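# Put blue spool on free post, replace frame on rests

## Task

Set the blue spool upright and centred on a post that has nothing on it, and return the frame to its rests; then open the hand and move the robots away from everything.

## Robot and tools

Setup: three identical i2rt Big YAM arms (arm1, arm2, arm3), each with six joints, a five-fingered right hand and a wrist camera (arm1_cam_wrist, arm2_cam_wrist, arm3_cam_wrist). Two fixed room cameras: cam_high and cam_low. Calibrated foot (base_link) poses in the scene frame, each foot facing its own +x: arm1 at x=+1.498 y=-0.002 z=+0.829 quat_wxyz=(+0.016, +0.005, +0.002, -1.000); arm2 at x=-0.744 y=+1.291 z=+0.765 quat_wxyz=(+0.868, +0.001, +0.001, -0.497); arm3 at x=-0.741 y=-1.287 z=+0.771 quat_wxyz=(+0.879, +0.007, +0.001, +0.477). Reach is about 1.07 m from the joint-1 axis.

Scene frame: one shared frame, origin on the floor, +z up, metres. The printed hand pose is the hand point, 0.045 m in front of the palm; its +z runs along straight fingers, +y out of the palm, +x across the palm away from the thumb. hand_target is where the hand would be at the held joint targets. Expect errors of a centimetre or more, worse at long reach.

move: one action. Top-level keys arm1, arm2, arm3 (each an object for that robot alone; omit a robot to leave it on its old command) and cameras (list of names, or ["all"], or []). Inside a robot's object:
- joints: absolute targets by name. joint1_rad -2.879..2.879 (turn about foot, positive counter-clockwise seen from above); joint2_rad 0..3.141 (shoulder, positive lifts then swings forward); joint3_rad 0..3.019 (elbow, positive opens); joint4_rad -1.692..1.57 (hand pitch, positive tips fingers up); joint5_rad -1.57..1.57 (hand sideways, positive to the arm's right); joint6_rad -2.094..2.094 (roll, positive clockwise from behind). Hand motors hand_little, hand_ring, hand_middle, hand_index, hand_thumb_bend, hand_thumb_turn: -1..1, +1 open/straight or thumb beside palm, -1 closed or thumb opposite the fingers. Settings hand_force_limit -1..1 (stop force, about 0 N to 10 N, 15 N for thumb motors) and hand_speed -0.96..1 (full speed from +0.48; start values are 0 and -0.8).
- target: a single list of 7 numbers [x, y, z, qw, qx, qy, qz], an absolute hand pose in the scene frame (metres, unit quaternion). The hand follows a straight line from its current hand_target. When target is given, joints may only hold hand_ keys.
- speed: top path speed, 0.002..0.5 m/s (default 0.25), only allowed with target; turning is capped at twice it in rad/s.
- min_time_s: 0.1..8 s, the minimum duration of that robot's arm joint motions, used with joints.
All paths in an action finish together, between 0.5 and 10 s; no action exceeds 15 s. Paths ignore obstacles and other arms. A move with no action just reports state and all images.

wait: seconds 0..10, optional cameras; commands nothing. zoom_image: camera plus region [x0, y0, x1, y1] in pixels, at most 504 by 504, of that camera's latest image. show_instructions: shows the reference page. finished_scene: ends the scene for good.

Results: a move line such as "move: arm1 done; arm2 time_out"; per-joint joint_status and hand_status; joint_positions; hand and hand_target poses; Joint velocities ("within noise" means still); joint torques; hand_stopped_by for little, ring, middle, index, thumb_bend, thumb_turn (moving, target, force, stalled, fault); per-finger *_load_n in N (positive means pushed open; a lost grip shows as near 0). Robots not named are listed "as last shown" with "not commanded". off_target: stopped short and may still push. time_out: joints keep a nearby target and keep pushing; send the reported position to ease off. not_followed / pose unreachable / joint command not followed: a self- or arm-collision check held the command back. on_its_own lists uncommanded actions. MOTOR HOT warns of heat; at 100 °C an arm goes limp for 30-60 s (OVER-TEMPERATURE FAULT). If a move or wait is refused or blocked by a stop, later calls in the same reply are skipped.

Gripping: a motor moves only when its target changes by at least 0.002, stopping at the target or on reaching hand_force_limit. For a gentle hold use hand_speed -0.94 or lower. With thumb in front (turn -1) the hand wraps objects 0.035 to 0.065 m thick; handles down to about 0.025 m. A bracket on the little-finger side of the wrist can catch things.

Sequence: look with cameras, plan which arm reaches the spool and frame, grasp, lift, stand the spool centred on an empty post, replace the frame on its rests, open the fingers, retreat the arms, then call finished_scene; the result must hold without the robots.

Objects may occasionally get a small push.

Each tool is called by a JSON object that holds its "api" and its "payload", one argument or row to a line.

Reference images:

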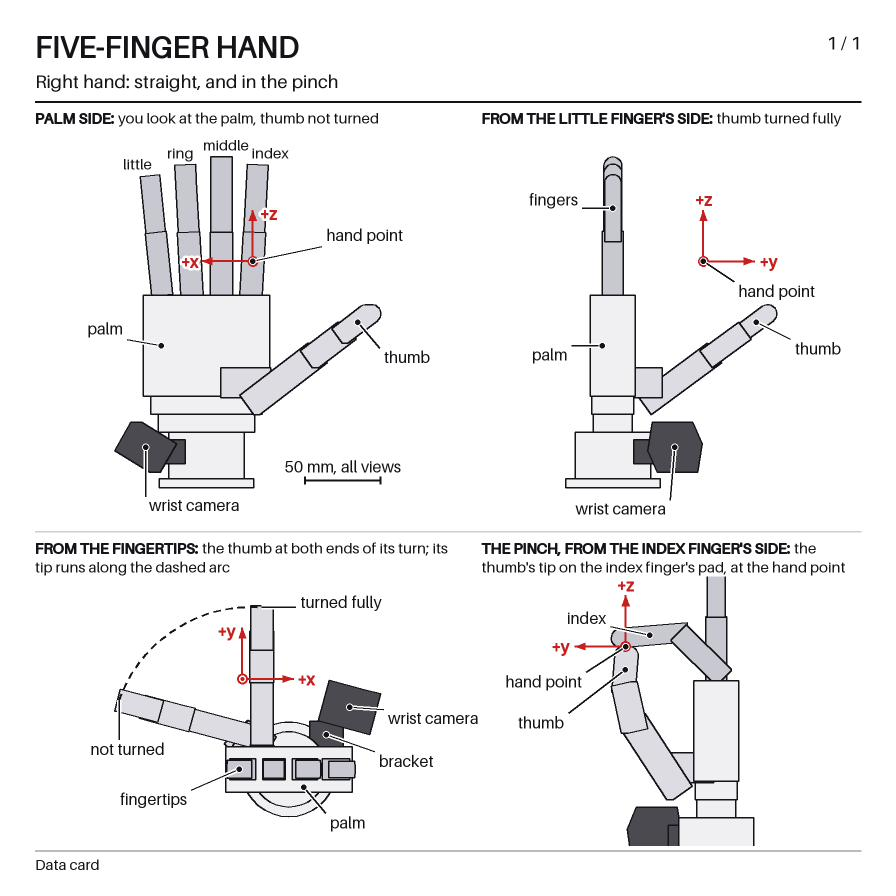

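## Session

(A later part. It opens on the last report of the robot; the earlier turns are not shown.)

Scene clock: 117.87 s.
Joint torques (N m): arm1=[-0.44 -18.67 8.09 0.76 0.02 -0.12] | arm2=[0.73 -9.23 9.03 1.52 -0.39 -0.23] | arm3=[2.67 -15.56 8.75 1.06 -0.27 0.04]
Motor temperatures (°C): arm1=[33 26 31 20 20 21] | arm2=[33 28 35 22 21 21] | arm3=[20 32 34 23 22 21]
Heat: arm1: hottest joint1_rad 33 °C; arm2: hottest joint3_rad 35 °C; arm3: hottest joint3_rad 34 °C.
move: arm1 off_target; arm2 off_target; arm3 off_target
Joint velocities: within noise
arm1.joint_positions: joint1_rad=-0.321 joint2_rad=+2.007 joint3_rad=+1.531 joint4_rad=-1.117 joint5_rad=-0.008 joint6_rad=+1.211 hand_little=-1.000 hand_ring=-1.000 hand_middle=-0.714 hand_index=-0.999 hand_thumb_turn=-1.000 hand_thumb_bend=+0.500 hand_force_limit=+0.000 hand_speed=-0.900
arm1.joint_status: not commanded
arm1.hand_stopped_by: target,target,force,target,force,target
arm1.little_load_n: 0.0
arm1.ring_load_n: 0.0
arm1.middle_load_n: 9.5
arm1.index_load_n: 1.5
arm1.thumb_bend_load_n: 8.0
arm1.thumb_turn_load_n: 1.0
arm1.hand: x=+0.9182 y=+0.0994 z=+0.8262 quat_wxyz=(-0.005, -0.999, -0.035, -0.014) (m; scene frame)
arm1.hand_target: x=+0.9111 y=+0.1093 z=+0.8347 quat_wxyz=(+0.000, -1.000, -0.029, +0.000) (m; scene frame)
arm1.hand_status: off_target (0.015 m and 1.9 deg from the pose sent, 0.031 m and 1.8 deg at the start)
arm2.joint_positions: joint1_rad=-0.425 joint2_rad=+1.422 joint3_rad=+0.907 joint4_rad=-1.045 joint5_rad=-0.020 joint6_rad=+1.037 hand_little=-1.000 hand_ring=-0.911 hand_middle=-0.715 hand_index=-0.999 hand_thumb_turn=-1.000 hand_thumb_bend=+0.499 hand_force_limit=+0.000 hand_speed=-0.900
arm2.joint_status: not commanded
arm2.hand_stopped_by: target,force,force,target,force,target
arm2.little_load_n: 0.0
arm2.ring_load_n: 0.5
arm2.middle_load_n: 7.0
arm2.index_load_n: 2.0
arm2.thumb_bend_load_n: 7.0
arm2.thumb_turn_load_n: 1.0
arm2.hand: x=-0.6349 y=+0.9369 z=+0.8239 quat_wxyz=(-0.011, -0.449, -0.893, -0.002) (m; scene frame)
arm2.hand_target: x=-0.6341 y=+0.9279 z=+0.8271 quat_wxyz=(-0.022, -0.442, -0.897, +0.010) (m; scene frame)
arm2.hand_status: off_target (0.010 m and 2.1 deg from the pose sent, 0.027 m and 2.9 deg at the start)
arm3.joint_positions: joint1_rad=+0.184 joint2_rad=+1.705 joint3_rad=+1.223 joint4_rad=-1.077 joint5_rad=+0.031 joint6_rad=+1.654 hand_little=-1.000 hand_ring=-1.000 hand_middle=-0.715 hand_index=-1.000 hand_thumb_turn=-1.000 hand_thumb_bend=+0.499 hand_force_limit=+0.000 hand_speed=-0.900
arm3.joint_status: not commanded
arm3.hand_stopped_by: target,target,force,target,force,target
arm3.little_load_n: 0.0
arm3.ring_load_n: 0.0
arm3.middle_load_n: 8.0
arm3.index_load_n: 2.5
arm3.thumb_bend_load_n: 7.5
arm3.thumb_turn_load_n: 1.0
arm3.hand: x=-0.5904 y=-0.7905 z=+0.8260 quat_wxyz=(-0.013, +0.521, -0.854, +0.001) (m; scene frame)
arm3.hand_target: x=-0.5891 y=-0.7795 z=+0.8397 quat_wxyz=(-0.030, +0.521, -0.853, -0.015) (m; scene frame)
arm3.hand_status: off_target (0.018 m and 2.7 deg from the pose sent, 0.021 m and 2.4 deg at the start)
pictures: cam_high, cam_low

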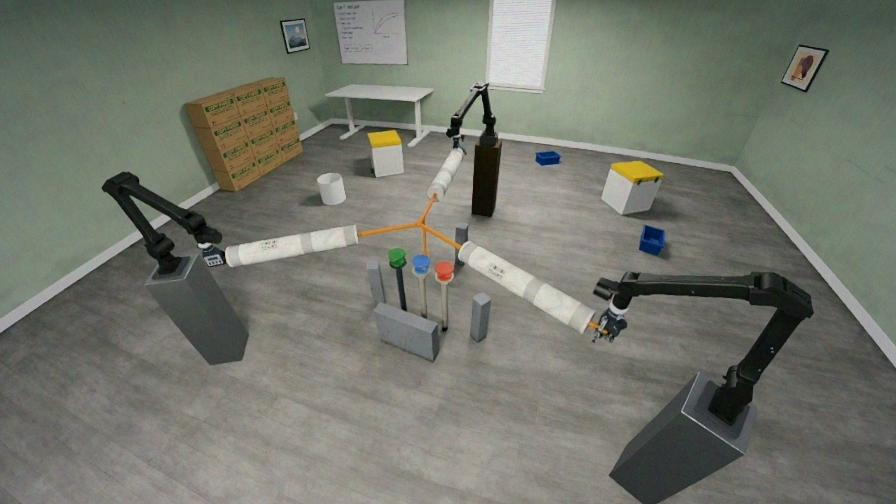

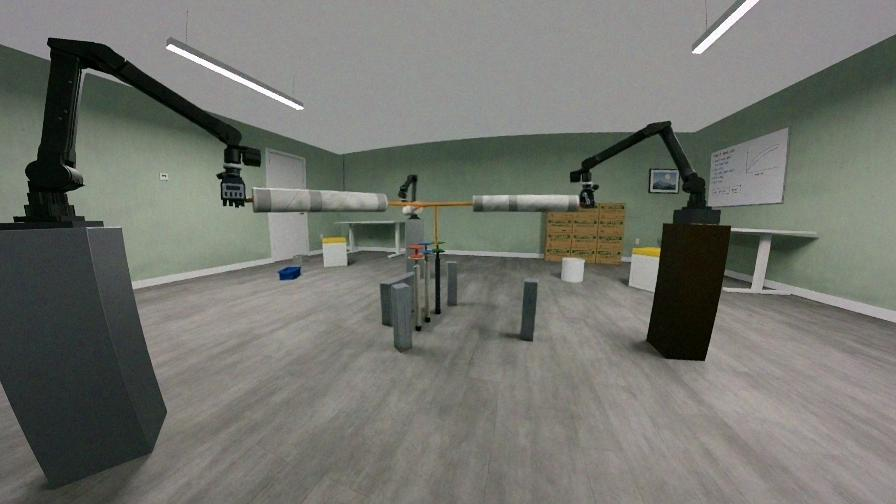

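{"api": "move", "payload": {
  "arm1": {"target": [0.915, 0.1164, 0.8305, 0, 0.99959, 0.0288, 0], "speed": 0.03},
  "arm2": {"target": [-0.630, 0.9348, 0.822, 0.022, 0.442, 0.897, -0.010], "speed": 0.03},
  "arm3": {"target": [-0.585, -0.7722, 0.8365, 0.030, -0.521, 0.8536, 0.015], "speed": 0.03},
  "cameras": ["cam_high", "cam_low"]
}}

{"api": "zoom_image", "payload": {
  "camera": "cam_high",
  "region": [408, 240, 468, 300]
}}

{"api": "zoom_image", "payload": {
  "camera": "cam_low",
  "region": [405, 235, 445, 275]
}}

Scene clock: 121.10 s.
Joint torques (N m): arm1=[-1.14 -18.67 7.82 0.75 0.03 -0.21] | arm2=[2.32 -10.23 8.58 1.21 -0.37 -0.06] | arm3=[2.67 -15.33 10.35 0.46 -0.24 0]
Motor temperatures (°C): arm1=[33 26 31 20 20 21] | arm2=[33 28 35 22 21 21] | arm3=[20 32 34 23 22 21]
Heat: arm1: hottest joint1_rad 33 °C; arm2: hottest joint3_rad 35 °C; arm3: hottest joint3_rad 34 °C.
move: arm1 off_target; arm2 done; arm3 off_target
Joint velocities: within noise
arm1.joint_positions: joint1_rad=-0.328 joint2_rad=+2.007 joint3_rad=+1.523 joint4_rad=-1.102 joint5_rad=-0.008 joint6_rad=+1.208 hand_little=-1.000 hand_ring=-1.000 hand_middle=-0.714 hand_index=-0.999 hand_thumb_turn=-1.000 hand_thumb_bend=+0.500 hand_force_limit=+0.000 hand_speed=-0.900
arm1.joint_status: not commanded
arm1.hand_stopped_by: target,target,force,target,force,target
arm1.little_load_n: 0.0
arm1.ring_load_n: 0.0
arm1.middle_load_n: 9.5
arm1.index_load_n: 1.0
arm1.thumb_bend_load_n: 8.0
arm1.thumb_turn_load_n: 1.0
arm1.hand: x=+0.9186 y=+0.1039 z=+0.8236 quat_wxyz=(-0.004, -0.999, -0.033, -0.011) (m; scene frame)
arm1.hand_target: x=+0.9151 y=+0.1163 z=+0.8306 quat_wxyz=(+0.000, -1.000, -0.029, +0.000) (m; scene frame)
arm1.hand_status: off_target (0.015 m and 1.4 deg from the pose sent, 0.018 m and 1.9 deg at the start)
arm2.joint_positions: joint1_rad=-0.424 joint2_rad=+1.422 joint3_rad=+0.886 joint4_rad=-1.021 joint5_rad=-0.020 joint6_rad=+1.037 hand_little=-1.000 hand_ring=-0.911 hand_middle=-0.715 hand_index=-0.999 hand_thumb_turn=-1.000 hand_thumb_bend=+0.499 hand_force_limit=+0.000 hand_speed=-0.900
arm2.joint_status: not commanded
arm2.hand_stopped_by: target,force,force,target,force,target
arm2.little_load_n: 0.0
arm2.ring_load_n: 0.0
arm2.middle_load_n: 7.0
arm2.index_load_n: 2.0
arm2.thumb_bend_load_n: 7.0
arm2.thumb_turn_load_n: 1.0
arm2.hand: x=-0.6351 y=+0.9400 z=+0.8170 quat_wxyz=(-0.011, -0.449, -0.893, -0.001) (m; scene frame)
arm2.hand_target: x=-0.6301 y=+0.9349 z=+0.8220 quat_wxyz=(-0.022, -0.442, -0.897, +0.010) (m; scene frame)
arm2.hand_status: done (0.009 m and 1.9 deg from the pose sent, 0.006 m and 2.1 deg at the start)
arm3.joint_positions: joint1_rad=+0.184 joint2_rad=+1.724 joint3_rad=+1.223 joint4_rad=-1.063 joint5_rad=+0.030 joint6_rad=+1.654 hand_little=-1.000 hand_ring=-1.000 hand_middle=-0.715 hand_index=-1.000 hand_thumb_turn=-1.000 hand_thumb_bend=+0.499 hand_force_limit=+0.000 hand_speed=-0.900
arm3.joint_status: not commanded
arm3.hand_stopped_by: target,target,force,target,force,target
arm3.little_load_n: 0.5
arm3.ring_load_n: 0.0
arm3.middle_load_n: 8.0
arm3.index_load_n: 3.0
arm3.thumb_bend_load_n: 7.5
arm3.thumb_turn_load_n: 1.0
arm3.hand: x=-0.5897 y=-0.7884 z=+0.8167 quat_wxyz=(-0.011, +0.521, -0.853, +0.003) (m; scene frame)
arm3.hand_target: x=-0.5853 y=-0.7729 z=+0.8367 quat_wxyz=(-0.030, +0.521, -0.853, -0.015) (m; scene frame)
arm3.hand_status: off_target (0.026 m and 3.0 deg from the pose sent, 0.022 m and 2.7 deg at the start)
pictures: cam_high, cam_low

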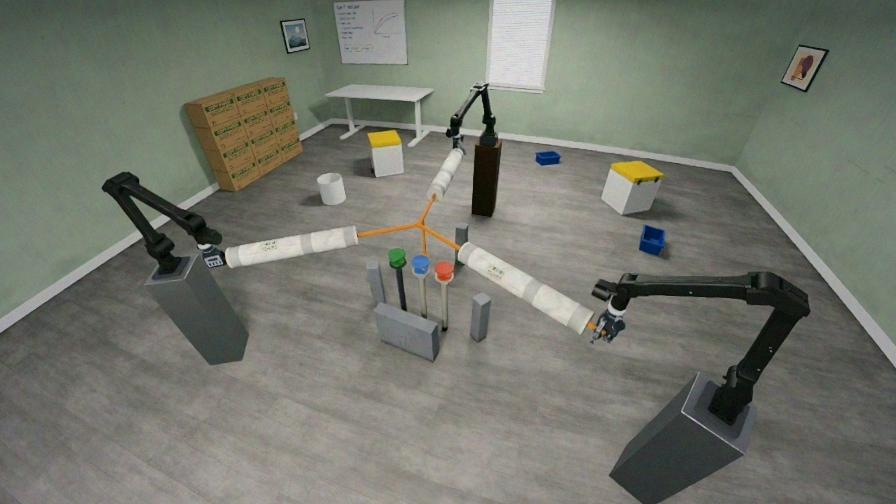

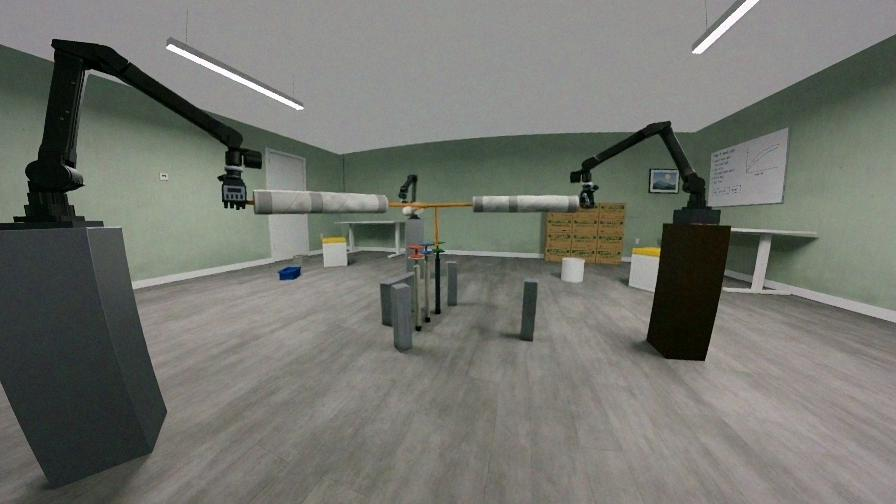

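Scaled by 8.400 from the camera's 896x504 image, which has a finer 1280x720 frame.

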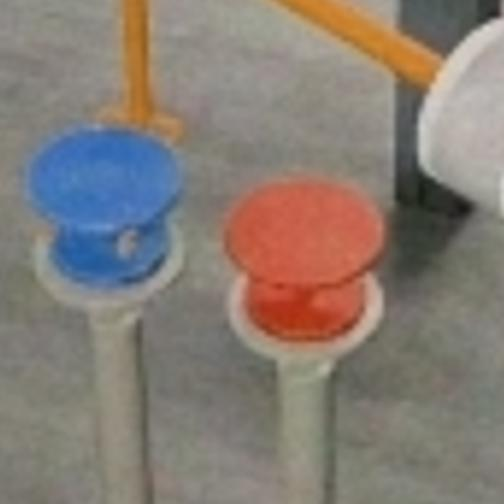

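Scaled by 12.600 from the camera's 896x504 image, which has a finer 1280x720 frame.

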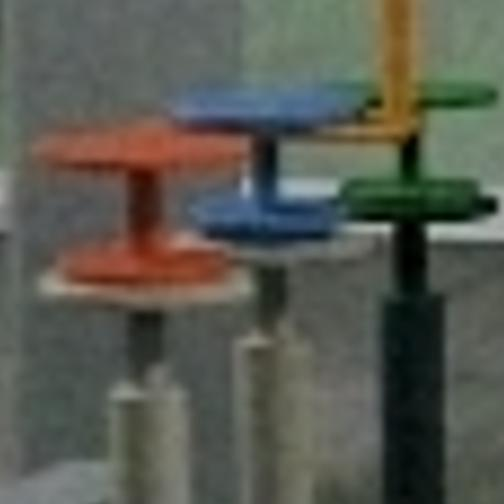

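{"api": "move", "payload": {
  "arm1": {"target": [0.915, 0.1164, 0.8075, 0, 0.99959, 0.0288, 0], "speed": 0.025},
  "arm2": {"target": [-0.630, 0.9348, 0.801, 0.022, 0.442, 0.897, -0.010], "speed": 0.025},
  "arm3": {"target": [-0.585, -0.7722, 0.819, 0.030, -0.521, 0.8536, 0.015], "speed": 0.025},
  "cameras": ["cam_high", "cam_low"]
}}

{"api": "zoom_image", "payload": {
  "camera": "cam_high",
  "region": [408, 240, 468, 300]
}}

{"api": "zoom_image", "payload": {
  "camera": "cam_low",
  "region": [405, 235, 445, 275]
}}

Scene clock: 123.10 s.
Joint torques (N m): arm1=[-0.5 -18.61 7.64 0.7 0.04 -0.2] | arm2=[1.96 -8.94 8.57 1.21 -0.38 -0.11] | arm3=[2.84 -15.74 8.34 1.06 -0.26 0.05]
Motor temperatures (°C): arm1=[33 26 31 20 20 21] | arm2=[33 27 35 22 21 21] | arm3=[20 32 34 23 22 21]
Heat: arm1: hottest joint1_rad 33 °C; arm2: hottest joint3_rad 35 °C; arm3: hottest joint3_rad 34 °C.
move: arm1 off_target; arm2 done; arm3 off_target
Joint velocities: within noise
arm1.joint_positions: joint1_rad=-0.334 joint2_rad=+2.034 joint3_rad=+1.503 joint4_rad=-1.056 joint5_rad=-0.008 joint6_rad=+1.205 hand_little=-1.000 hand_ring=-1.000 hand_middle=-0.714 hand_index=-0.999 hand_thumb_turn=-1.000 hand_thumb_bend=+0.500 hand_force_limit=+0.000 hand_speed=-0.900
arm1.joint_status: not commanded
arm1.hand_stopped_by: target,target,force,target,force,target
arm1.little_load_n: 0.0
arm1.ring_load_n: 0.0
arm1.middle_load_n: 9.5
arm1.index_load_n: 1.5
arm1.thumb_bend_load_n: 8.0
arm1.thumb_turn_load_n: 1.0
arm1.hand: x=+0.9200 y=+0.1071 z=+0.8022 quat_wxyz=(-0.004, -0.999, -0.031, -0.011) (m; scene frame)
arm1.hand_target: x=+0.9151 y=+0.1165 z=+0.8076 quat_wxyz=(+0.000, -1.000, -0.029, +0.000) (m; scene frame)
arm1.hand_status: off_target (0.012 m and 1.4 deg from the pose sent, 0.021 m and 1.4 deg at the start)
arm2.joint_positions: joint1_rad=-0.423 joint2_rad=+1.443 joint3_rad=+0.853 joint4_rad=-0.966 joint5_rad=-0.021 joint6_rad=+1.037 hand_little=-1.000 hand_ring=-0.911 hand_middle=-0.715 hand_index=-0.999 hand_thumb_turn=-1.000 hand_thumb_bend=+0.499 hand_force_limit=+0.000 hand_speed=-0.900
arm2.joint_status: not commanded
arm2.hand_stopped_by: target,force,force,target,force,target
arm2.little_load_n: 0.0
arm2.ring_load_n: -0.5
arm2.middle_load_n: 7.5
arm2.index_load_n: 3.5
arm2.thumb_bend_load_n: 7.0
arm2.thumb_turn_load_n: 1.0
arm2.hand: x=-0.6347 y=+0.9428 z=+0.7993 quat_wxyz=(-0.012, -0.448, -0.894, +0.000) (m; scene frame)
arm2.hand_target: x=-0.6301 y=+0.9350 z=+0.8012 quat_wxyz=(-0.022, -0.442, -0.897, +0.010) (m; scene frame)
arm2.hand_status: done (0.009 m and 1.8 deg from the pose sent, 0.018 m and 1.9 deg at the start)
arm3.joint_positions: joint1_rad=+0.184 joint2_rad=+1.748 joint3_rad=+1.223 joint4_rad=-1.035 joint5_rad=+0.030 joint6_rad=+1.653 hand_little=-1.000 hand_ring=-1.000 hand_middle=-0.715 hand_index=-1.000 hand_thumb_turn=-1.000 hand_thumb_bend=+0.499 hand_force_limit=+0.000 hand_speed=-0.900
arm3.joint_status: not commanded
arm3.hand_stopped_by: target,target,force,target,force,target
arm3.little_load_n: 0.0
arm3.ring_load_n: 0.0
arm3.middle_load_n: 8.0
arm3.index_load_n: 3.5
arm3.thumb_bend_load_n: 7.5
arm3.thumb_turn_load_n: 1.0
arm3.hand: x=-0.5878 y=-0.7835 z=+0.8061 quat_wxyz=(-0.013, +0.521, -0.853, +0.002) (m; scene frame)
arm3.hand_target: x=-0.5851 y=-0.7725 z=+0.8192 quat_wxyz=(-0.030, +0.521, -0.853, -0.015) (m; scene frame)
arm3.hand_status: off_target (0.017 m and 2.7 deg from the pose sent, 0.017 m and 3.0 deg at the start)
pictures: cam_high, cam_low

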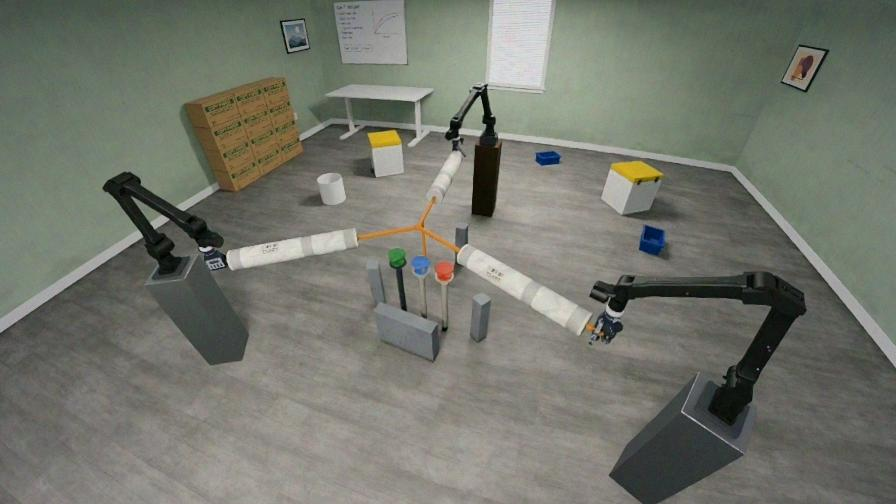

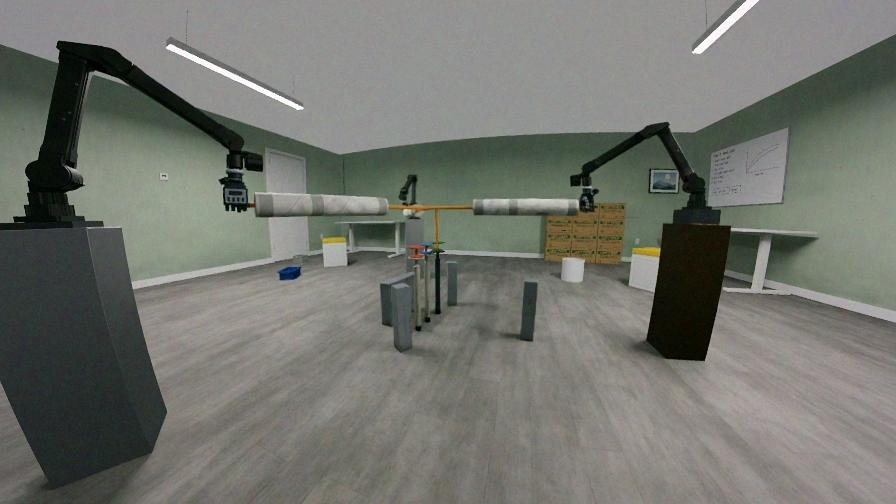

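Scaled by 8.400 from the camera's 896x504 image, which has a finer 1280x720 frame.

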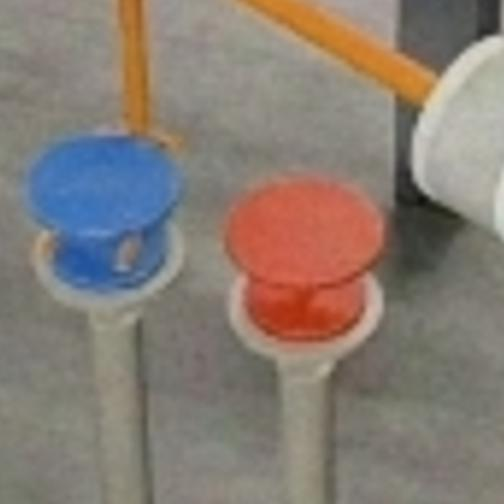

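Scaled by 12.600 from the camera's 896x504 image, which has a finer 1280x720 frame.

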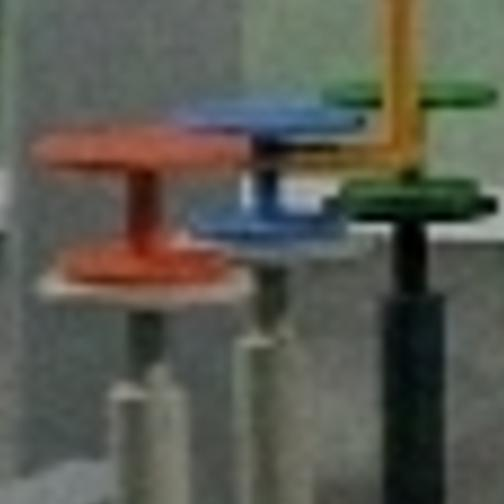

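{"api": "zoom_image", "payload": {
  "camera": "cam_high",
  "region": [408, 250, 438, 280]
}}

{"api": "zoom_image", "payload": {
  "camera": "cam_high",
  "region": [430, 256, 460, 286]
}}

{"api": "zoom_image", "payload": {
  "camera": "cam_low",
  "region": [412, 238, 438, 264]
}}

Scaled by 16.800 from the camera's 896x504 image, which has a finer 1280x720 frame.

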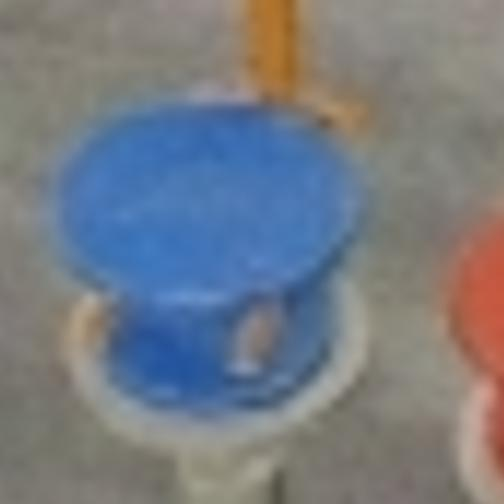

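Scaled by 16.800 from the camera's 896x504 image, which has a finer 1280x720 frame.

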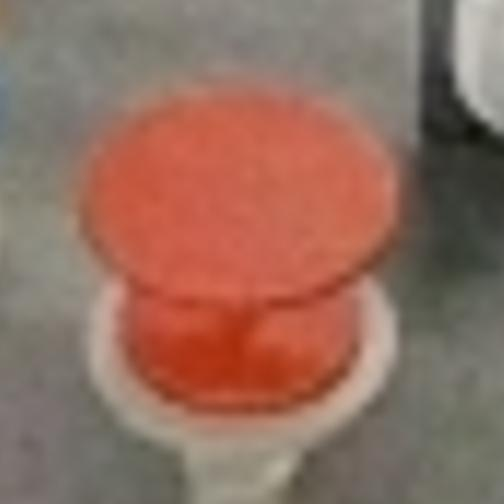

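Scaled by 19.385 from the camera's 896x504 image, which has a finer 1280x720 frame.

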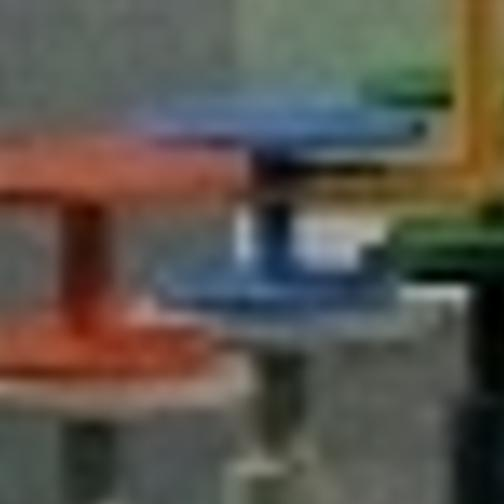

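{"api": "move", "payload": {
  "arm1": {"target": [0.915, 0.1164, 0.795, 0, 0.99959, 0.0288, 0], "speed": 0.025},
  "arm2": {"target": [-0.630, 0.9348, 0.787, 0.022, 0.442, 0.897, -0.010], "speed": 0.025},
  "arm3": {"target": [-0.585, -0.7722, 0.803, 0.030, -0.521, 0.8536, 0.015], "speed": 0.025},
  "cameras": ["cam_high", "cam_low"]
}}

{"api": "zoom_image", "payload": {
  "camera": "cam_high",
  "region": [408, 250, 438, 280]
}}

{"api": "zoom_image", "payload": {
  "camera": "cam_low",
  "region": [405, 235, 445, 275]
}}

Scene clock: 125.73 s.
Joint torques (N m): arm1=[-0.73 -18.55 7.57 0.69 0.03 -0.2] | arm2=[2.2 -9.64 8.27 1.29 -0.34 -0.08] | arm3=[2.67 -15.56 8.16 0.95 -0.26 0.02]
Motor temperatures (°C): arm1=[33 26 31 20 20 21] | arm2=[33 27 35 22 21 21] | arm3=[20 32 33 23 22 21]
Heat: arm1: hottest joint1_rad 33 °C; arm2: hottest joint3_rad 35 °C; arm3: hottest joint3_rad 33 °C.
move: arm1 off_target; arm2 done; arm3 off_target
Joint velocities: within noise
arm1.joint_positions: joint1_rad=-0.334 joint2_rad=+2.050 joint3_rad=+1.494 joint4_rad=-1.030 joint5_rad=-0.008 joint6_rad=+1.205 hand_little=-1.000 hand_ring=-1.000 hand_middle=-0.714 hand_index=-0.999 hand_thumb_turn=-1.000 hand_thumb_bend=+0.500 hand_force_limit=+0.000 hand_speed=-0.900
arm1.joint_status: not commanded
arm1.hand_stopped_by: target,target,force,target,force,target
arm1.little_load_n: 0.0
arm1.ring_load_n: 0.0
arm1.middle_load_n: 9.5
arm1.index_load_n: 1.5
arm1.thumb_bend_load_n: 8.0
arm1.thumb_turn_load_n: 1.0
arm1.hand: x=+0.9201 y=+0.1072 z=+0.7900 quat_wxyz=(-0.004, -0.999, -0.031, -0.011) (m; scene frame)
arm1.hand_target: x=+0.9152 y=+0.1164 z=+0.7950 quat_wxyz=(+0.000, -1.000, -0.029, +0.000) (m; scene frame)
arm1.hand_status: off_target (0.012 m and 1.3 deg from the pose sent, 0.013 m and 1.4 deg at the start)
arm2.joint_positions: joint1_rad=-0.423 joint2_rad=+1.467 joint3_rad=+0.834 joint4_rad=-0.923 joint5_rad=-0.021 joint6_rad=+1.037 hand_little=-1.000 hand_ring=-0.911 hand_middle=-0.715 hand_index=-0.999 hand_thumb_turn=-1.000 hand_thumb_bend=+0.499 hand_force_limit=+0.000 hand_speed=-0.900
arm2.joint_status: not commanded
arm2.hand_stopped_by: target,force,force,target,force,target
arm2.little_load_n: 0.0
arm2.ring_load_n: 0.0
arm2.middle_load_n: 7.5
arm2.index_load_n: 3.0
arm2.thumb_bend_load_n: 7.5
arm2.thumb_turn_load_n: 1.0
arm2.hand: x=-0.6347 y=+0.9428 z=+0.7855 quat_wxyz=(-0.012, -0.448, -0.894, +0.000) (m; scene frame)
arm2.hand_target: x=-0.6301 y=+0.9350 z=+0.7872 quat_wxyz=(-0.022, -0.442, -0.897, +0.010) (m; scene frame)
arm2.hand_status: done (0.009 m and 1.8 deg from the pose sent, 0.015 m and 1.8 deg at the start)
arm3.joint_positions: joint1_rad=+0.184 joint2_rad=+1.768 joint3_rad=+1.204 joint4_rad=-0.992 joint5_rad=+0.030 joint6_rad=+1.653 hand_little=-1.000 hand_ring=-1.000 hand_middle=-0.715 hand_index=-1.000 hand_thumb_turn=-1.000 hand_thumb_bend=+0.499 hand_force_limit=+0.000 hand_speed=-0.900
arm3.joint_status: not commanded
arm3.hand_stopped_by: target,target,force,target,force,target
arm3.little_load_n: 0.0
arm3.ring_load_n: 0.0
arm3.middle_load_n: 8.0
arm3.index_load_n: 4.0
arm3.thumb_bend_load_n: 7.5
arm3.thumb_turn_load_n: 1.0
arm3.hand: x=-0.5880 y=-0.7833 z=+0.7902 quat_wxyz=(-0.014, +0.521, -0.853, +0.001) (m; scene frame)
arm3.hand_target: x=-0.5851 y=-0.7726 z=+0.8031 quat_wxyz=(-0.030, +0.521, -0.853, -0.015) (m; scene frame)
arm3.hand_status: off_target (0.017 m and 2.6 deg from the pose sent, 0.012 m and 2.8 deg at the start)
pictures: cam_high, cam_low

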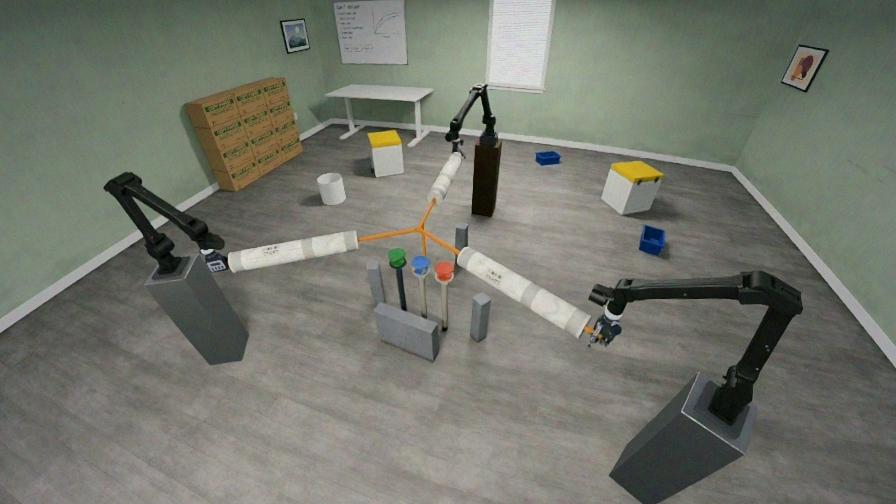

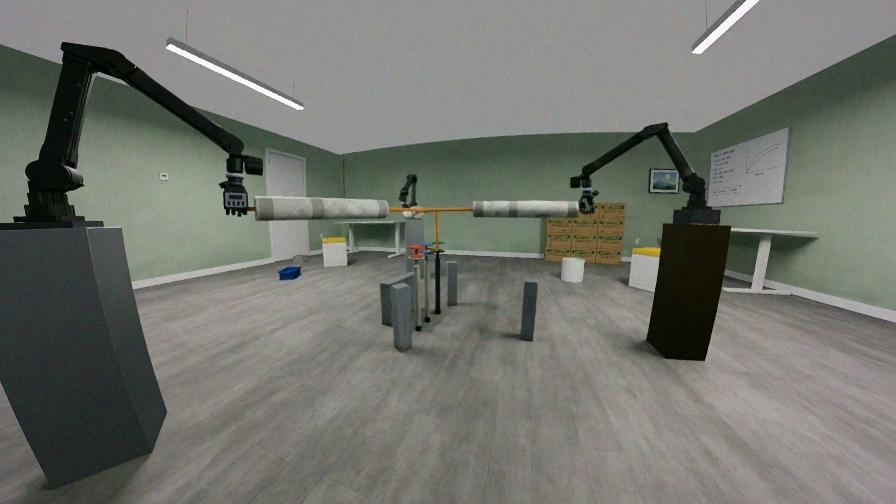

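Scaled by 16.800 from the camera's 896x504 image, which has a finer 1280x720 frame.

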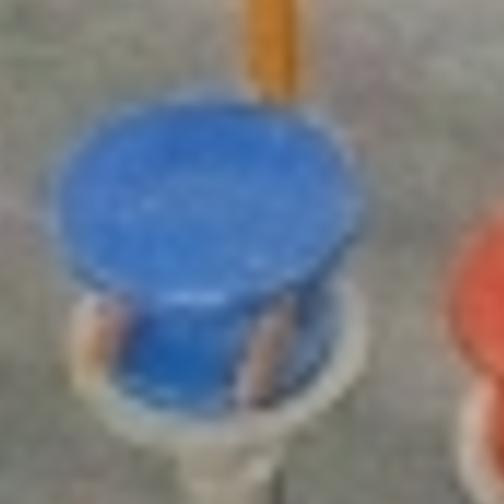

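Scaled by 12.600 from the camera's 896x504 image, which has a finer 1280x720 frame.

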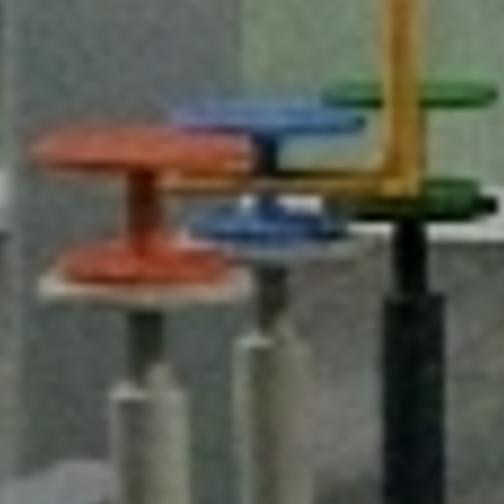

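{"api": "move", "payload": {
  "arm1": {"target": [1.075, 0.1248, 0.8035, 0, 0.99959, 0.0288, 0], "speed": 0.05},
  "arm2": {"target": [-0.470, 0.9432, 0.799, 0.019, 0.442, 0.897, -0.005], "speed": 0.05},
  "arm3": {"target": [-0.425, -0.7638, 0.822, 0.034, -0.521, 0.8536, 0.017], "speed": 0.05},
  "cameras": ["cam_high", "cam_low"]
}}

{"api": "zoom_image", "payload": {
  "camera": "cam_high",
  "region": [400, 230, 460, 290]
}}

{"api": "zoom_image", "payload": {
  "camera": "cam_low",
  "region": [405, 225, 455, 275]
}}

Scene clock: 130.30 s.
Joint torques (N m): arm1=[-1.38 -15.91 5.65 0.14 0.04 -0.27] | arm2=[2.55 -10.29 11.96 -0.88 -0.27 -0.1] | arm3=[1.79 -18.2 12.74 -0.91 -0.19 -0.09]
Motor temperatures (°C): arm1=[32 26 30 20 20 21] | arm2=[33 27 35 22 21 21] | arm3=[20 32 33 23 22 21]
Heat: arm1: hottest joint1_rad 32 °C; arm2: hottest joint3_rad 35 °C; arm3: hottest joint3_rad 33 °C.
move: arm1 off_target; arm2 off_target; arm3 off_target
Joint velocities: within noise
arm1.joint_positions: joint1_rad=-0.456 joint2_rad=+1.761 joint3_rad=+1.018 joint4_rad=-0.852 joint5_rad=-0.009 joint6_rad=+1.082 hand_little=-1.000 hand_ring=-1.000 hand_middle=-0.714 hand_index=-0.999 hand_thumb_turn=-1.000 hand_thumb_bend=+0.500 hand_force_limit=+0.000 hand_speed=-0.900
arm1.joint_status: not commanded
arm1.hand_stopped_by: target,target,force,target,force,target
arm1.little_load_n: 0.5
arm1.ring_load_n: 0.0
arm1.middle_load_n: 9.5
arm1.index_load_n: 2.0
arm1.thumb_bend_load_n: 8.0
arm1.thumb_turn_load_n: 1.0
arm1.hand: x=+1.0746 y=+0.1142 z=+0.7892 quat_wxyz=(-0.007, -0.999, -0.032, -0.014) (m; scene frame)
arm1.hand_target: x=+1.0750 y=+0.1245 z=+0.8030 quat_wxyz=(+0.000, -1.000, -0.029, +0.000) (m; scene frame)
arm1.hand_status: off_target (0.018 m and 1.8 deg from the pose sent, 0.157 m and 1.3 deg at the start)
arm2.joint_positions: joint1_rad=-0.023 joint2_rad=+1.550 joint3_rad=+0.930 joint4_rad=-0.926 joint5_rad=-0.010 joint6_rad=+1.434 hand_little=-1.000 hand_ring=-0.911 hand_middle=-0.715 hand_index=-0.999 hand_thumb_turn=-1.000 hand_thumb_bend=+0.499 hand_force_limit=+0.000 hand_speed=-0.900
arm2.joint_status: not commanded
arm2.hand_stopped_by: target,force,force,target,force,target
arm2.little_load_n: 0.0
arm2.ring_load_n: 0.0
arm2.middle_load_n: 7.0
arm2.index_load_n: 3.5
arm2.thumb_bend_load_n: 7.5
arm2.thumb_turn_load_n: 1.0
arm2.hand: x=-0.4820 y=+0.9543 z=+0.7856 quat_wxyz=(-0.013, -0.447, -0.894, +0.002) (m; scene frame)
arm2.hand_target: x=-0.4703 y=+0.9437 z=+0.7991 quat_wxyz=(-0.020, -0.442, -0.897, +0.005) (m; scene frame)
arm2.hand_status: off_target (0.021 m and 1.1 deg from the pose sent, 0.165 m and 1.3 deg at the start)
arm3.joint_positions: joint1_rad=-0.059 joint2_rad=+1.935 joint3_rad=+1.471 joint4_rad=-1.068 joint5_rad=+0.013 joint6_rad=+1.411 hand_little=-1.000 hand_ring=-1.000 hand_middle=-0.715 hand_index=-1.000 hand_thumb_turn=-1.000 hand_thumb_bend=+0.499 hand_force_limit=+0.000 hand_speed=-0.900
arm3.joint_status: not commanded
arm3.hand_stopped_by: target,target,force,target,force,target
arm3.little_load_n: 0.0
arm3.ring_load_n: 0.0
arm3.middle_load_n: 8.0
arm3.index_load_n: 3.0
arm3.thumb_bend_load_n: 7.0
arm3.thumb_turn_load_n: 1.0
arm3.hand: x=-0.4390 y=-0.7737 z=+0.7952 quat_wxyz=(-0.020, +0.521, -0.853, -0.009) (m; scene frame)
arm3.hand_target: x=-0.4256 y=-0.7646 z=+0.8220 quat_wxyz=(-0.035, +0.521, -0.853, -0.017) (m; scene frame)
arm3.hand_status: off_target (0.032 m and 1.9 deg from the pose sent, 0.167 m and 3.1 deg at the start)
pictures: cam_high, cam_low

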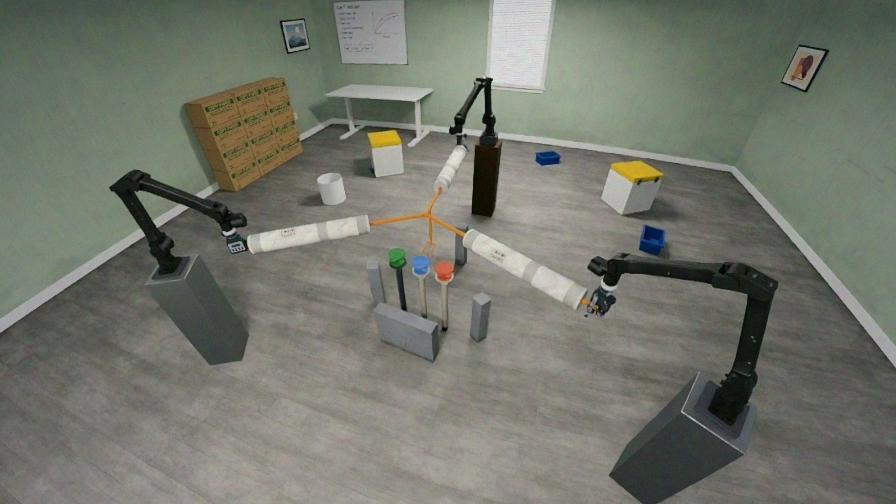

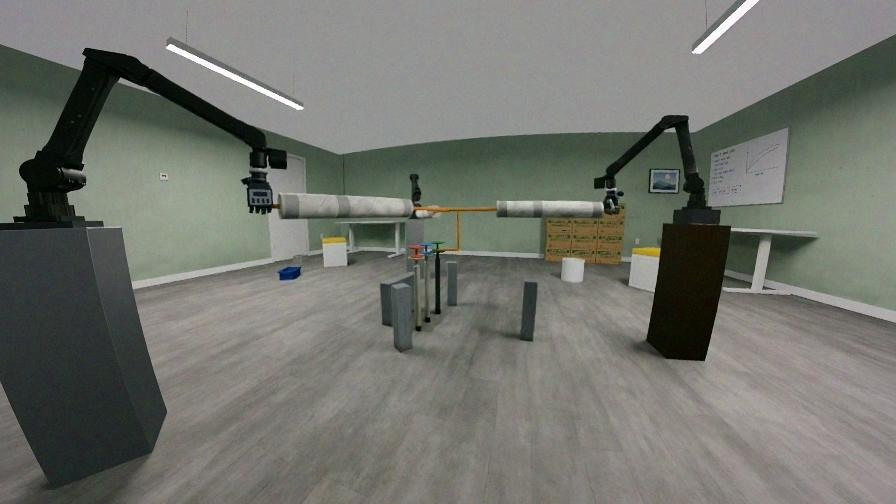

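Scaled by 8.400 from the camera's 896x504 image, which has a finer 1280x720 frame.

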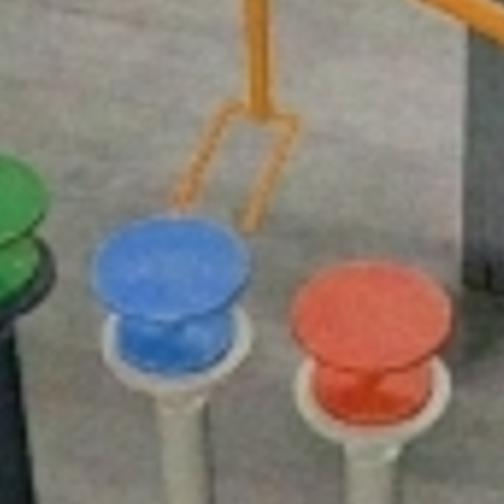

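Scaled by 10.080 from the camera's 896x504 image, which has a finer 1280x720 frame.

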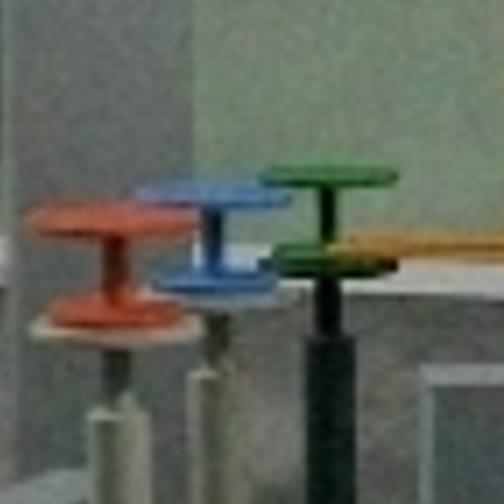

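{"api": "move", "payload": {
  "arm1": {"target": [1.175, -0.071, 0.685, 0, 0.9986, -0.0523, 0], "speed": 0.07},
  "arm2": {"target": [-0.213, 0.984, 0.682, 0.02, 0.513, 0.858, 0], "speed": 0.07},
  "arm3": {"target": [-0.441, -0.689, 0.702, 0.03, -0.450, 0.893, 0.02], "speed": 0.07},
  "cameras": ["cam_high", "cam_low"]
}}

Scene clock: 136.30 s.
Joint torques (N m): arm1=[1.67 -9.64 2.77 1.06 -0.09 0.06] | arm2=[2.43 -16.15 11.14 0.4 -0.25 0.07] | arm3=[3.14 -20.01 12.72 0.65 0 0.13]
Motor temperatures (°C): arm1=[32 26 30 20 20 21] | arm2=[33 27 35 22 21 21] | arm3=[20 31 34 23 22 21]
Heat: arm1: hottest joint1_rad 32 °C; arm2: hottest joint3_rad 35 °C; arm3: hottest joint3_rad 34 °C.
move: arm1 done; arm2 off_target; arm3 off_target
Joint velocities: within noise
arm1.joint_positions: joint1_rad=-0.001 joint2_rad=+1.765 joint3_rad=+0.523 joint4_rad=-0.335 joint5_rad=-0.003 joint6_rad=+1.697 hand_little=-1.000 hand_ring=-1.000 hand_middle=-0.714 hand_index=-0.999 hand_thumb_turn=-1.000 hand_thumb_bend=+0.500 hand_force_limit=+0.000 hand_speed=-0.900
arm1.joint_status: not commanded
arm1.hand_stopped_by: target,target,force,target,force,target
arm1.little_load_n: 0.0
arm1.ring_load_n: 0.5
arm1.middle_load_n: 9.5
arm1.index_load_n: 2.5
arm1.thumb_bend_load_n: 8.0
arm1.thumb_turn_load_n: 1.0
arm1.hand: x=+1.1797 y=-0.0669 z=+0.6850 quat_wxyz=(+0.001, -0.999, +0.048, -0.008) (m; scene frame)
arm1.hand_target: x=+1.1751 y=-0.0710 z=+0.6851 quat_wxyz=(+0.000, -0.999, +0.052, +0.000) (m; scene frame)
arm1.hand_status: done (0.006 m and 1.0 deg from the pose sent, 0.235 m and 9.8 deg at the start)
arm2.joint_positions: joint1_rad=+0.438 joint2_rad=+2.041 joint3_rad=+1.282 joint4_rad=-0.812 joint5_rad=+0.002 joint6_rad=+2.055 hand_little=-1.000 hand_ring=-0.911 hand_middle=-0.715 hand_index=-0.999 hand_thumb_turn=-1.000 hand_thumb_bend=+0.499 hand_force_limit=+0.000 hand_speed=-0.900
arm2.joint_status: not commanded
arm2.hand_stopped_by: target,force,force,target,force,target
arm2.little_load_n: 0.0
arm2.ring_load_n: 0.0
arm2.middle_load_n: 7.0
arm2.index_load_n: 3.0
arm2.thumb_bend_load_n: 7.5
arm2.thumb_turn_load_n: 1.0
arm2.hand: x=-0.2387 y=+0.9906 z=+0.6703 quat_wxyz=(+0.000, -0.517, -0.856, +0.000) (m; scene frame)
arm2.hand_target: x=-0.2138 y=+0.9848 z=+0.6828 quat_wxyz=(-0.020, -0.513, -0.858, +0.000) (m; scene frame)
arm2.hand_status: off_target (0.029 m and 2.4 deg from the pose sent, 0.290 m and 8.6 deg at the start)
arm3.joint_positions: joint1_rad=+0.023 joint2_rad=+2.187 joint3_rad=+1.522 joint4_rad=-0.929 joint5_rad=+0.010 joint6_rad=+1.645 hand_little=-1.000 hand_ring=-1.000 hand_middle=-0.715 hand_index=-1.000 hand_thumb_turn=-1.000 hand_thumb_bend=+0.499 hand_force_limit=+0.000 hand_speed=-0.900
arm3.joint_status: not commanded
arm3.hand_stopped_by: target,target,force,target,force,target
arm3.little_load_n: 0.0
arm3.ring_load_n: 0.5
arm3.middle_load_n: 8.0
arm3.index_load_n: 2.0
arm3.thumb_bend_load_n: 7.5
arm3.thumb_turn_load_n: 1.5
arm3.hand: x=-0.4611 y=-0.7248 z=+0.6699 quat_wxyz=(+0.009, +0.455, -0.891, +0.003) (m; scene frame)
arm3.hand_target: x=-0.4423 y=-0.6915 z=+0.7040 quat_wxyz=(-0.030, +0.450, -0.892, -0.020) (m; scene frame)
arm3.hand_status: off_target (0.052 m and 5.2 deg from the pose sent, 0.126 m and 9.5 deg at the start)
pictures: cam_high, cam_low

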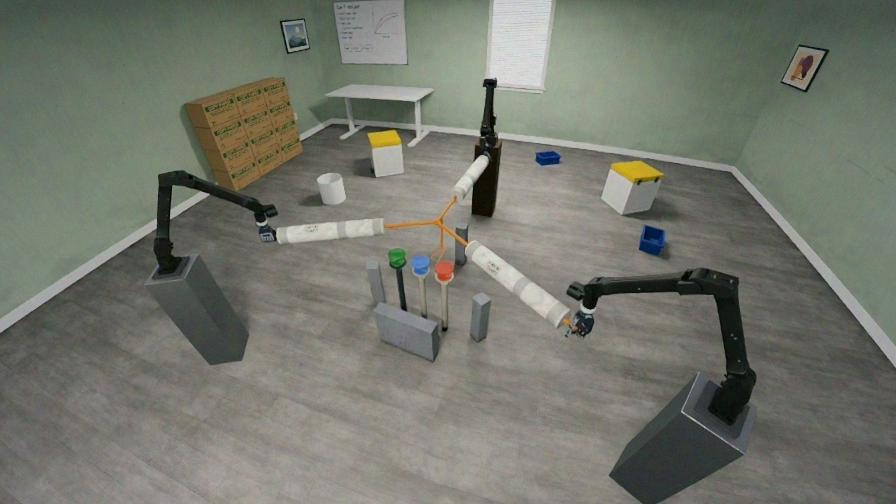

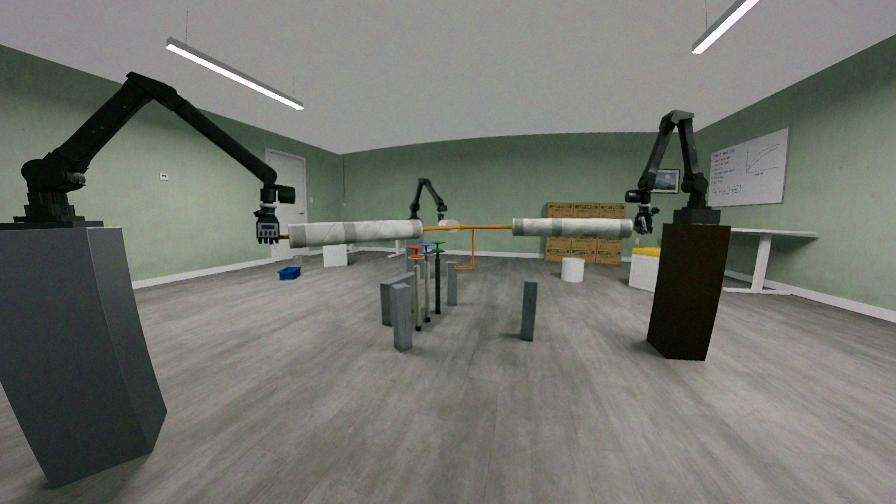

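{"api": "zoom_image", "payload": {
  "camera": "cam_low",
  "region": [380, 210, 550, 350]
}}

{"api": "zoom_image", "payload": {
  "camera": "cam_high",
  "region": [440, 210, 500, 350]
}}

{"api": "move", "payload": {
  "cameras": ["arm1_cam_wrist", "arm3_cam_wrist"]
}}

Scaled by 2.965 from the camera's 896x504 image, which has a finer 1280x720 frame.

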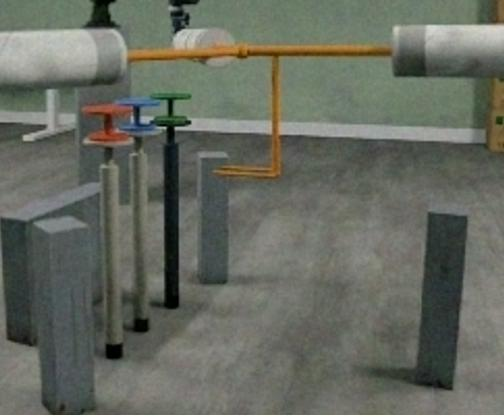

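Scaled by 3.600 from the camera's 896x504 image, which has a finer 1280x720 frame.

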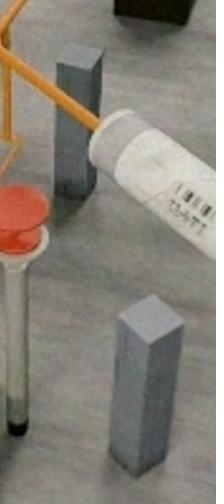

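Scene clock: 136.77 s.
Joint torques (N m): arm1=[1.73 -9.17 2.73 1.07 -0.09 0.08] | arm2=[1.67 -15.5 11.15 0.42 -0.26 0.06] | arm3=[3.19 -20.42 12.66 0.57 -0.01 0.11]
Motor temperatures (°C): arm1=[32 26 30 20 20 21] | arm2=[33 28 35 22 21 21] | arm3=[20 31 33 23 22 21]
Heat: arm1: hottest joint1_rad 32 °C; arm2: hottest joint3_rad 35 °C; arm3: hottest joint3_rad 33 °C.
Joint velocities: within noise
arm1.joint_positions: joint1_rad=-0.001 joint2_rad=+1.765 joint3_rad=+0.523 joint4_rad=-0.335 joint5_rad=-0.003 joint6_rad=+1.697 hand_little=-1.000 hand_ring=-1.000 hand_middle=-0.714 hand_index=-0.999 hand_thumb_turn=-1.000 hand_thumb_bend=+0.500 hand_force_limit=+0.000 hand_speed=-0.900
arm1.joint_status: not commanded
arm1.hand_stopped_by: target,target,force,target,force,target
arm1.little_load_n: 0.0
arm1.ring_load_n: 0.0
arm1.middle_load_n: 9.5
arm1.index_load_n: 3.0
arm1.thumb_bend_load_n: 8.0
arm1.thumb_turn_load_n: 1.0
arm1.hand: x=+1.1797 y=-0.0669 z=+0.6850 quat_wxyz=(+0.001, -0.999, +0.048, -0.008) (m; scene frame)
arm1.hand_target: x=+1.1751 y=-0.0710 z=+0.6851 quat_wxyz=(+0.000, -0.999, +0.052, +0.000) (m; scene frame)
arm1.hand_status: done (0.006 m and 1.0 deg from the pose sent, 0.235 m and 9.8 deg at the start)
arm2.joint_positions: joint1_rad=+0.438 joint2_rad=+2.041 joint3_rad=+1.282 joint4_rad=-0.812 joint5_rad=+0.002 joint6_rad=+2.055 hand_little=-1.000 hand_ring=-0.911 hand_middle=-0.715 hand_index=-0.999 hand_thumb_turn=-1.000 hand_thumb_bend=+0.499 hand_force_limit=+0.000 hand_speed=-0.900
arm2.joint_status: not commanded
arm2.hand_stopped_by: target,force,force,target,force,target
arm2.little_load_n: 0.0
arm2.ring_load_n: 0.5
arm2.middle_load_n: 7.0
arm2.index_load_n: 3.0
arm2.thumb_bend_load_n: 7.5
arm2.thumb_turn_load_n: 1.0
arm2.hand: x=-0.2387 y=+0.9906 z=+0.6703 quat_wxyz=(+0.000, -0.517, -0.856, +0.000) (m; scene frame)
arm2.hand_target: x=-0.2138 y=+0.9848 z=+0.6828 quat_wxyz=(-0.020, -0.513, -0.858, +0.000) (m; scene frame)
arm2.hand_status: off_target (0.029 m and 2.4 deg from the pose sent, 0.290 m and 8.6 deg at the start)
arm3.joint_positions: joint1_rad=+0.023 joint2_rad=+2.187 joint3_rad=+1.522 joint4_rad=-0.929 joint5_rad=+0.010 joint6_rad=+1.645 hand_little=-1.000 hand_ring=-1.000 hand_middle=-0.715 hand_index=-1.000 hand_thumb_turn=-1.000 hand_thumb_bend=+0.499 hand_force_limit=+0.000 hand_speed=-0.900
arm3.joint_status: not commanded
arm3.hand_stopped_by: target,target,force,target,force,target
arm3.little_load_n: 0.0
arm3.ring_load_n: 0.0
arm3.middle_load_n: 8.0
arm3.index_load_n: 2.0
arm3.thumb_bend_load_n: 7.5
arm3.thumb_turn_load_n: 1.0
arm3.hand: x=-0.4611 y=-0.7248 z=+0.6699 quat_wxyz=(+0.009, +0.455, -0.891, +0.003) (m; scene frame)
arm3.hand_target: x=-0.4423 y=-0.6915 z=+0.7040 quat_wxyz=(-0.030, +0.450, -0.892, -0.020) (m; scene frame)
arm3.hand_status: off_target (0.052 m and 5.2 deg from the pose sent, 0.126 m and 9.5 deg at the start)
pictures: arm1_cam_wrist, arm3_cam_wrist

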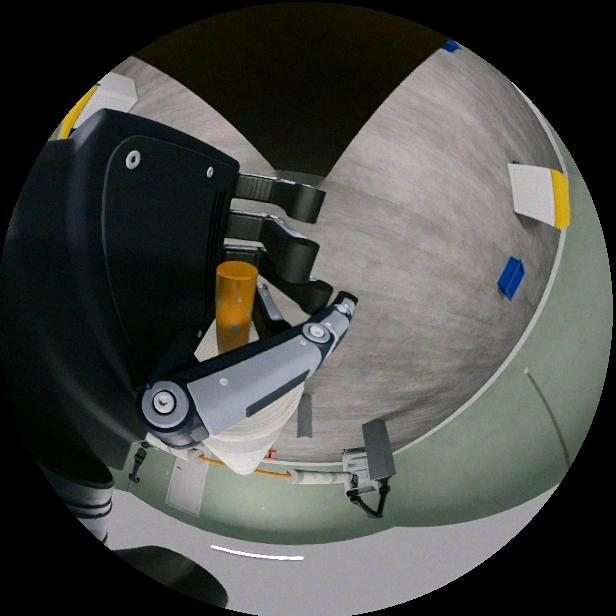

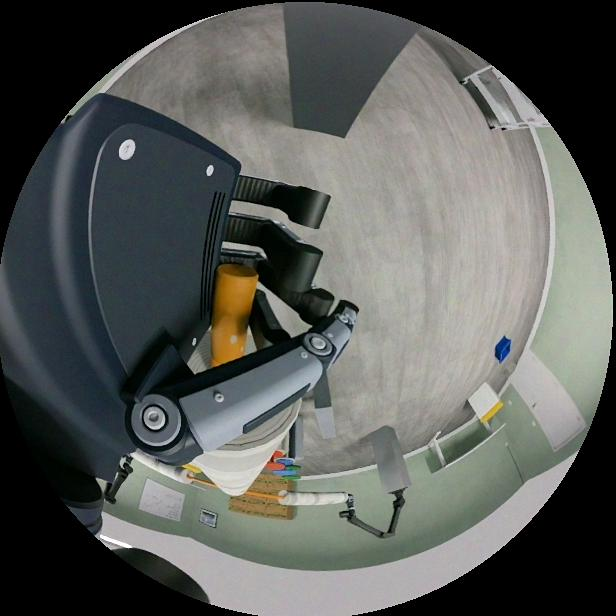

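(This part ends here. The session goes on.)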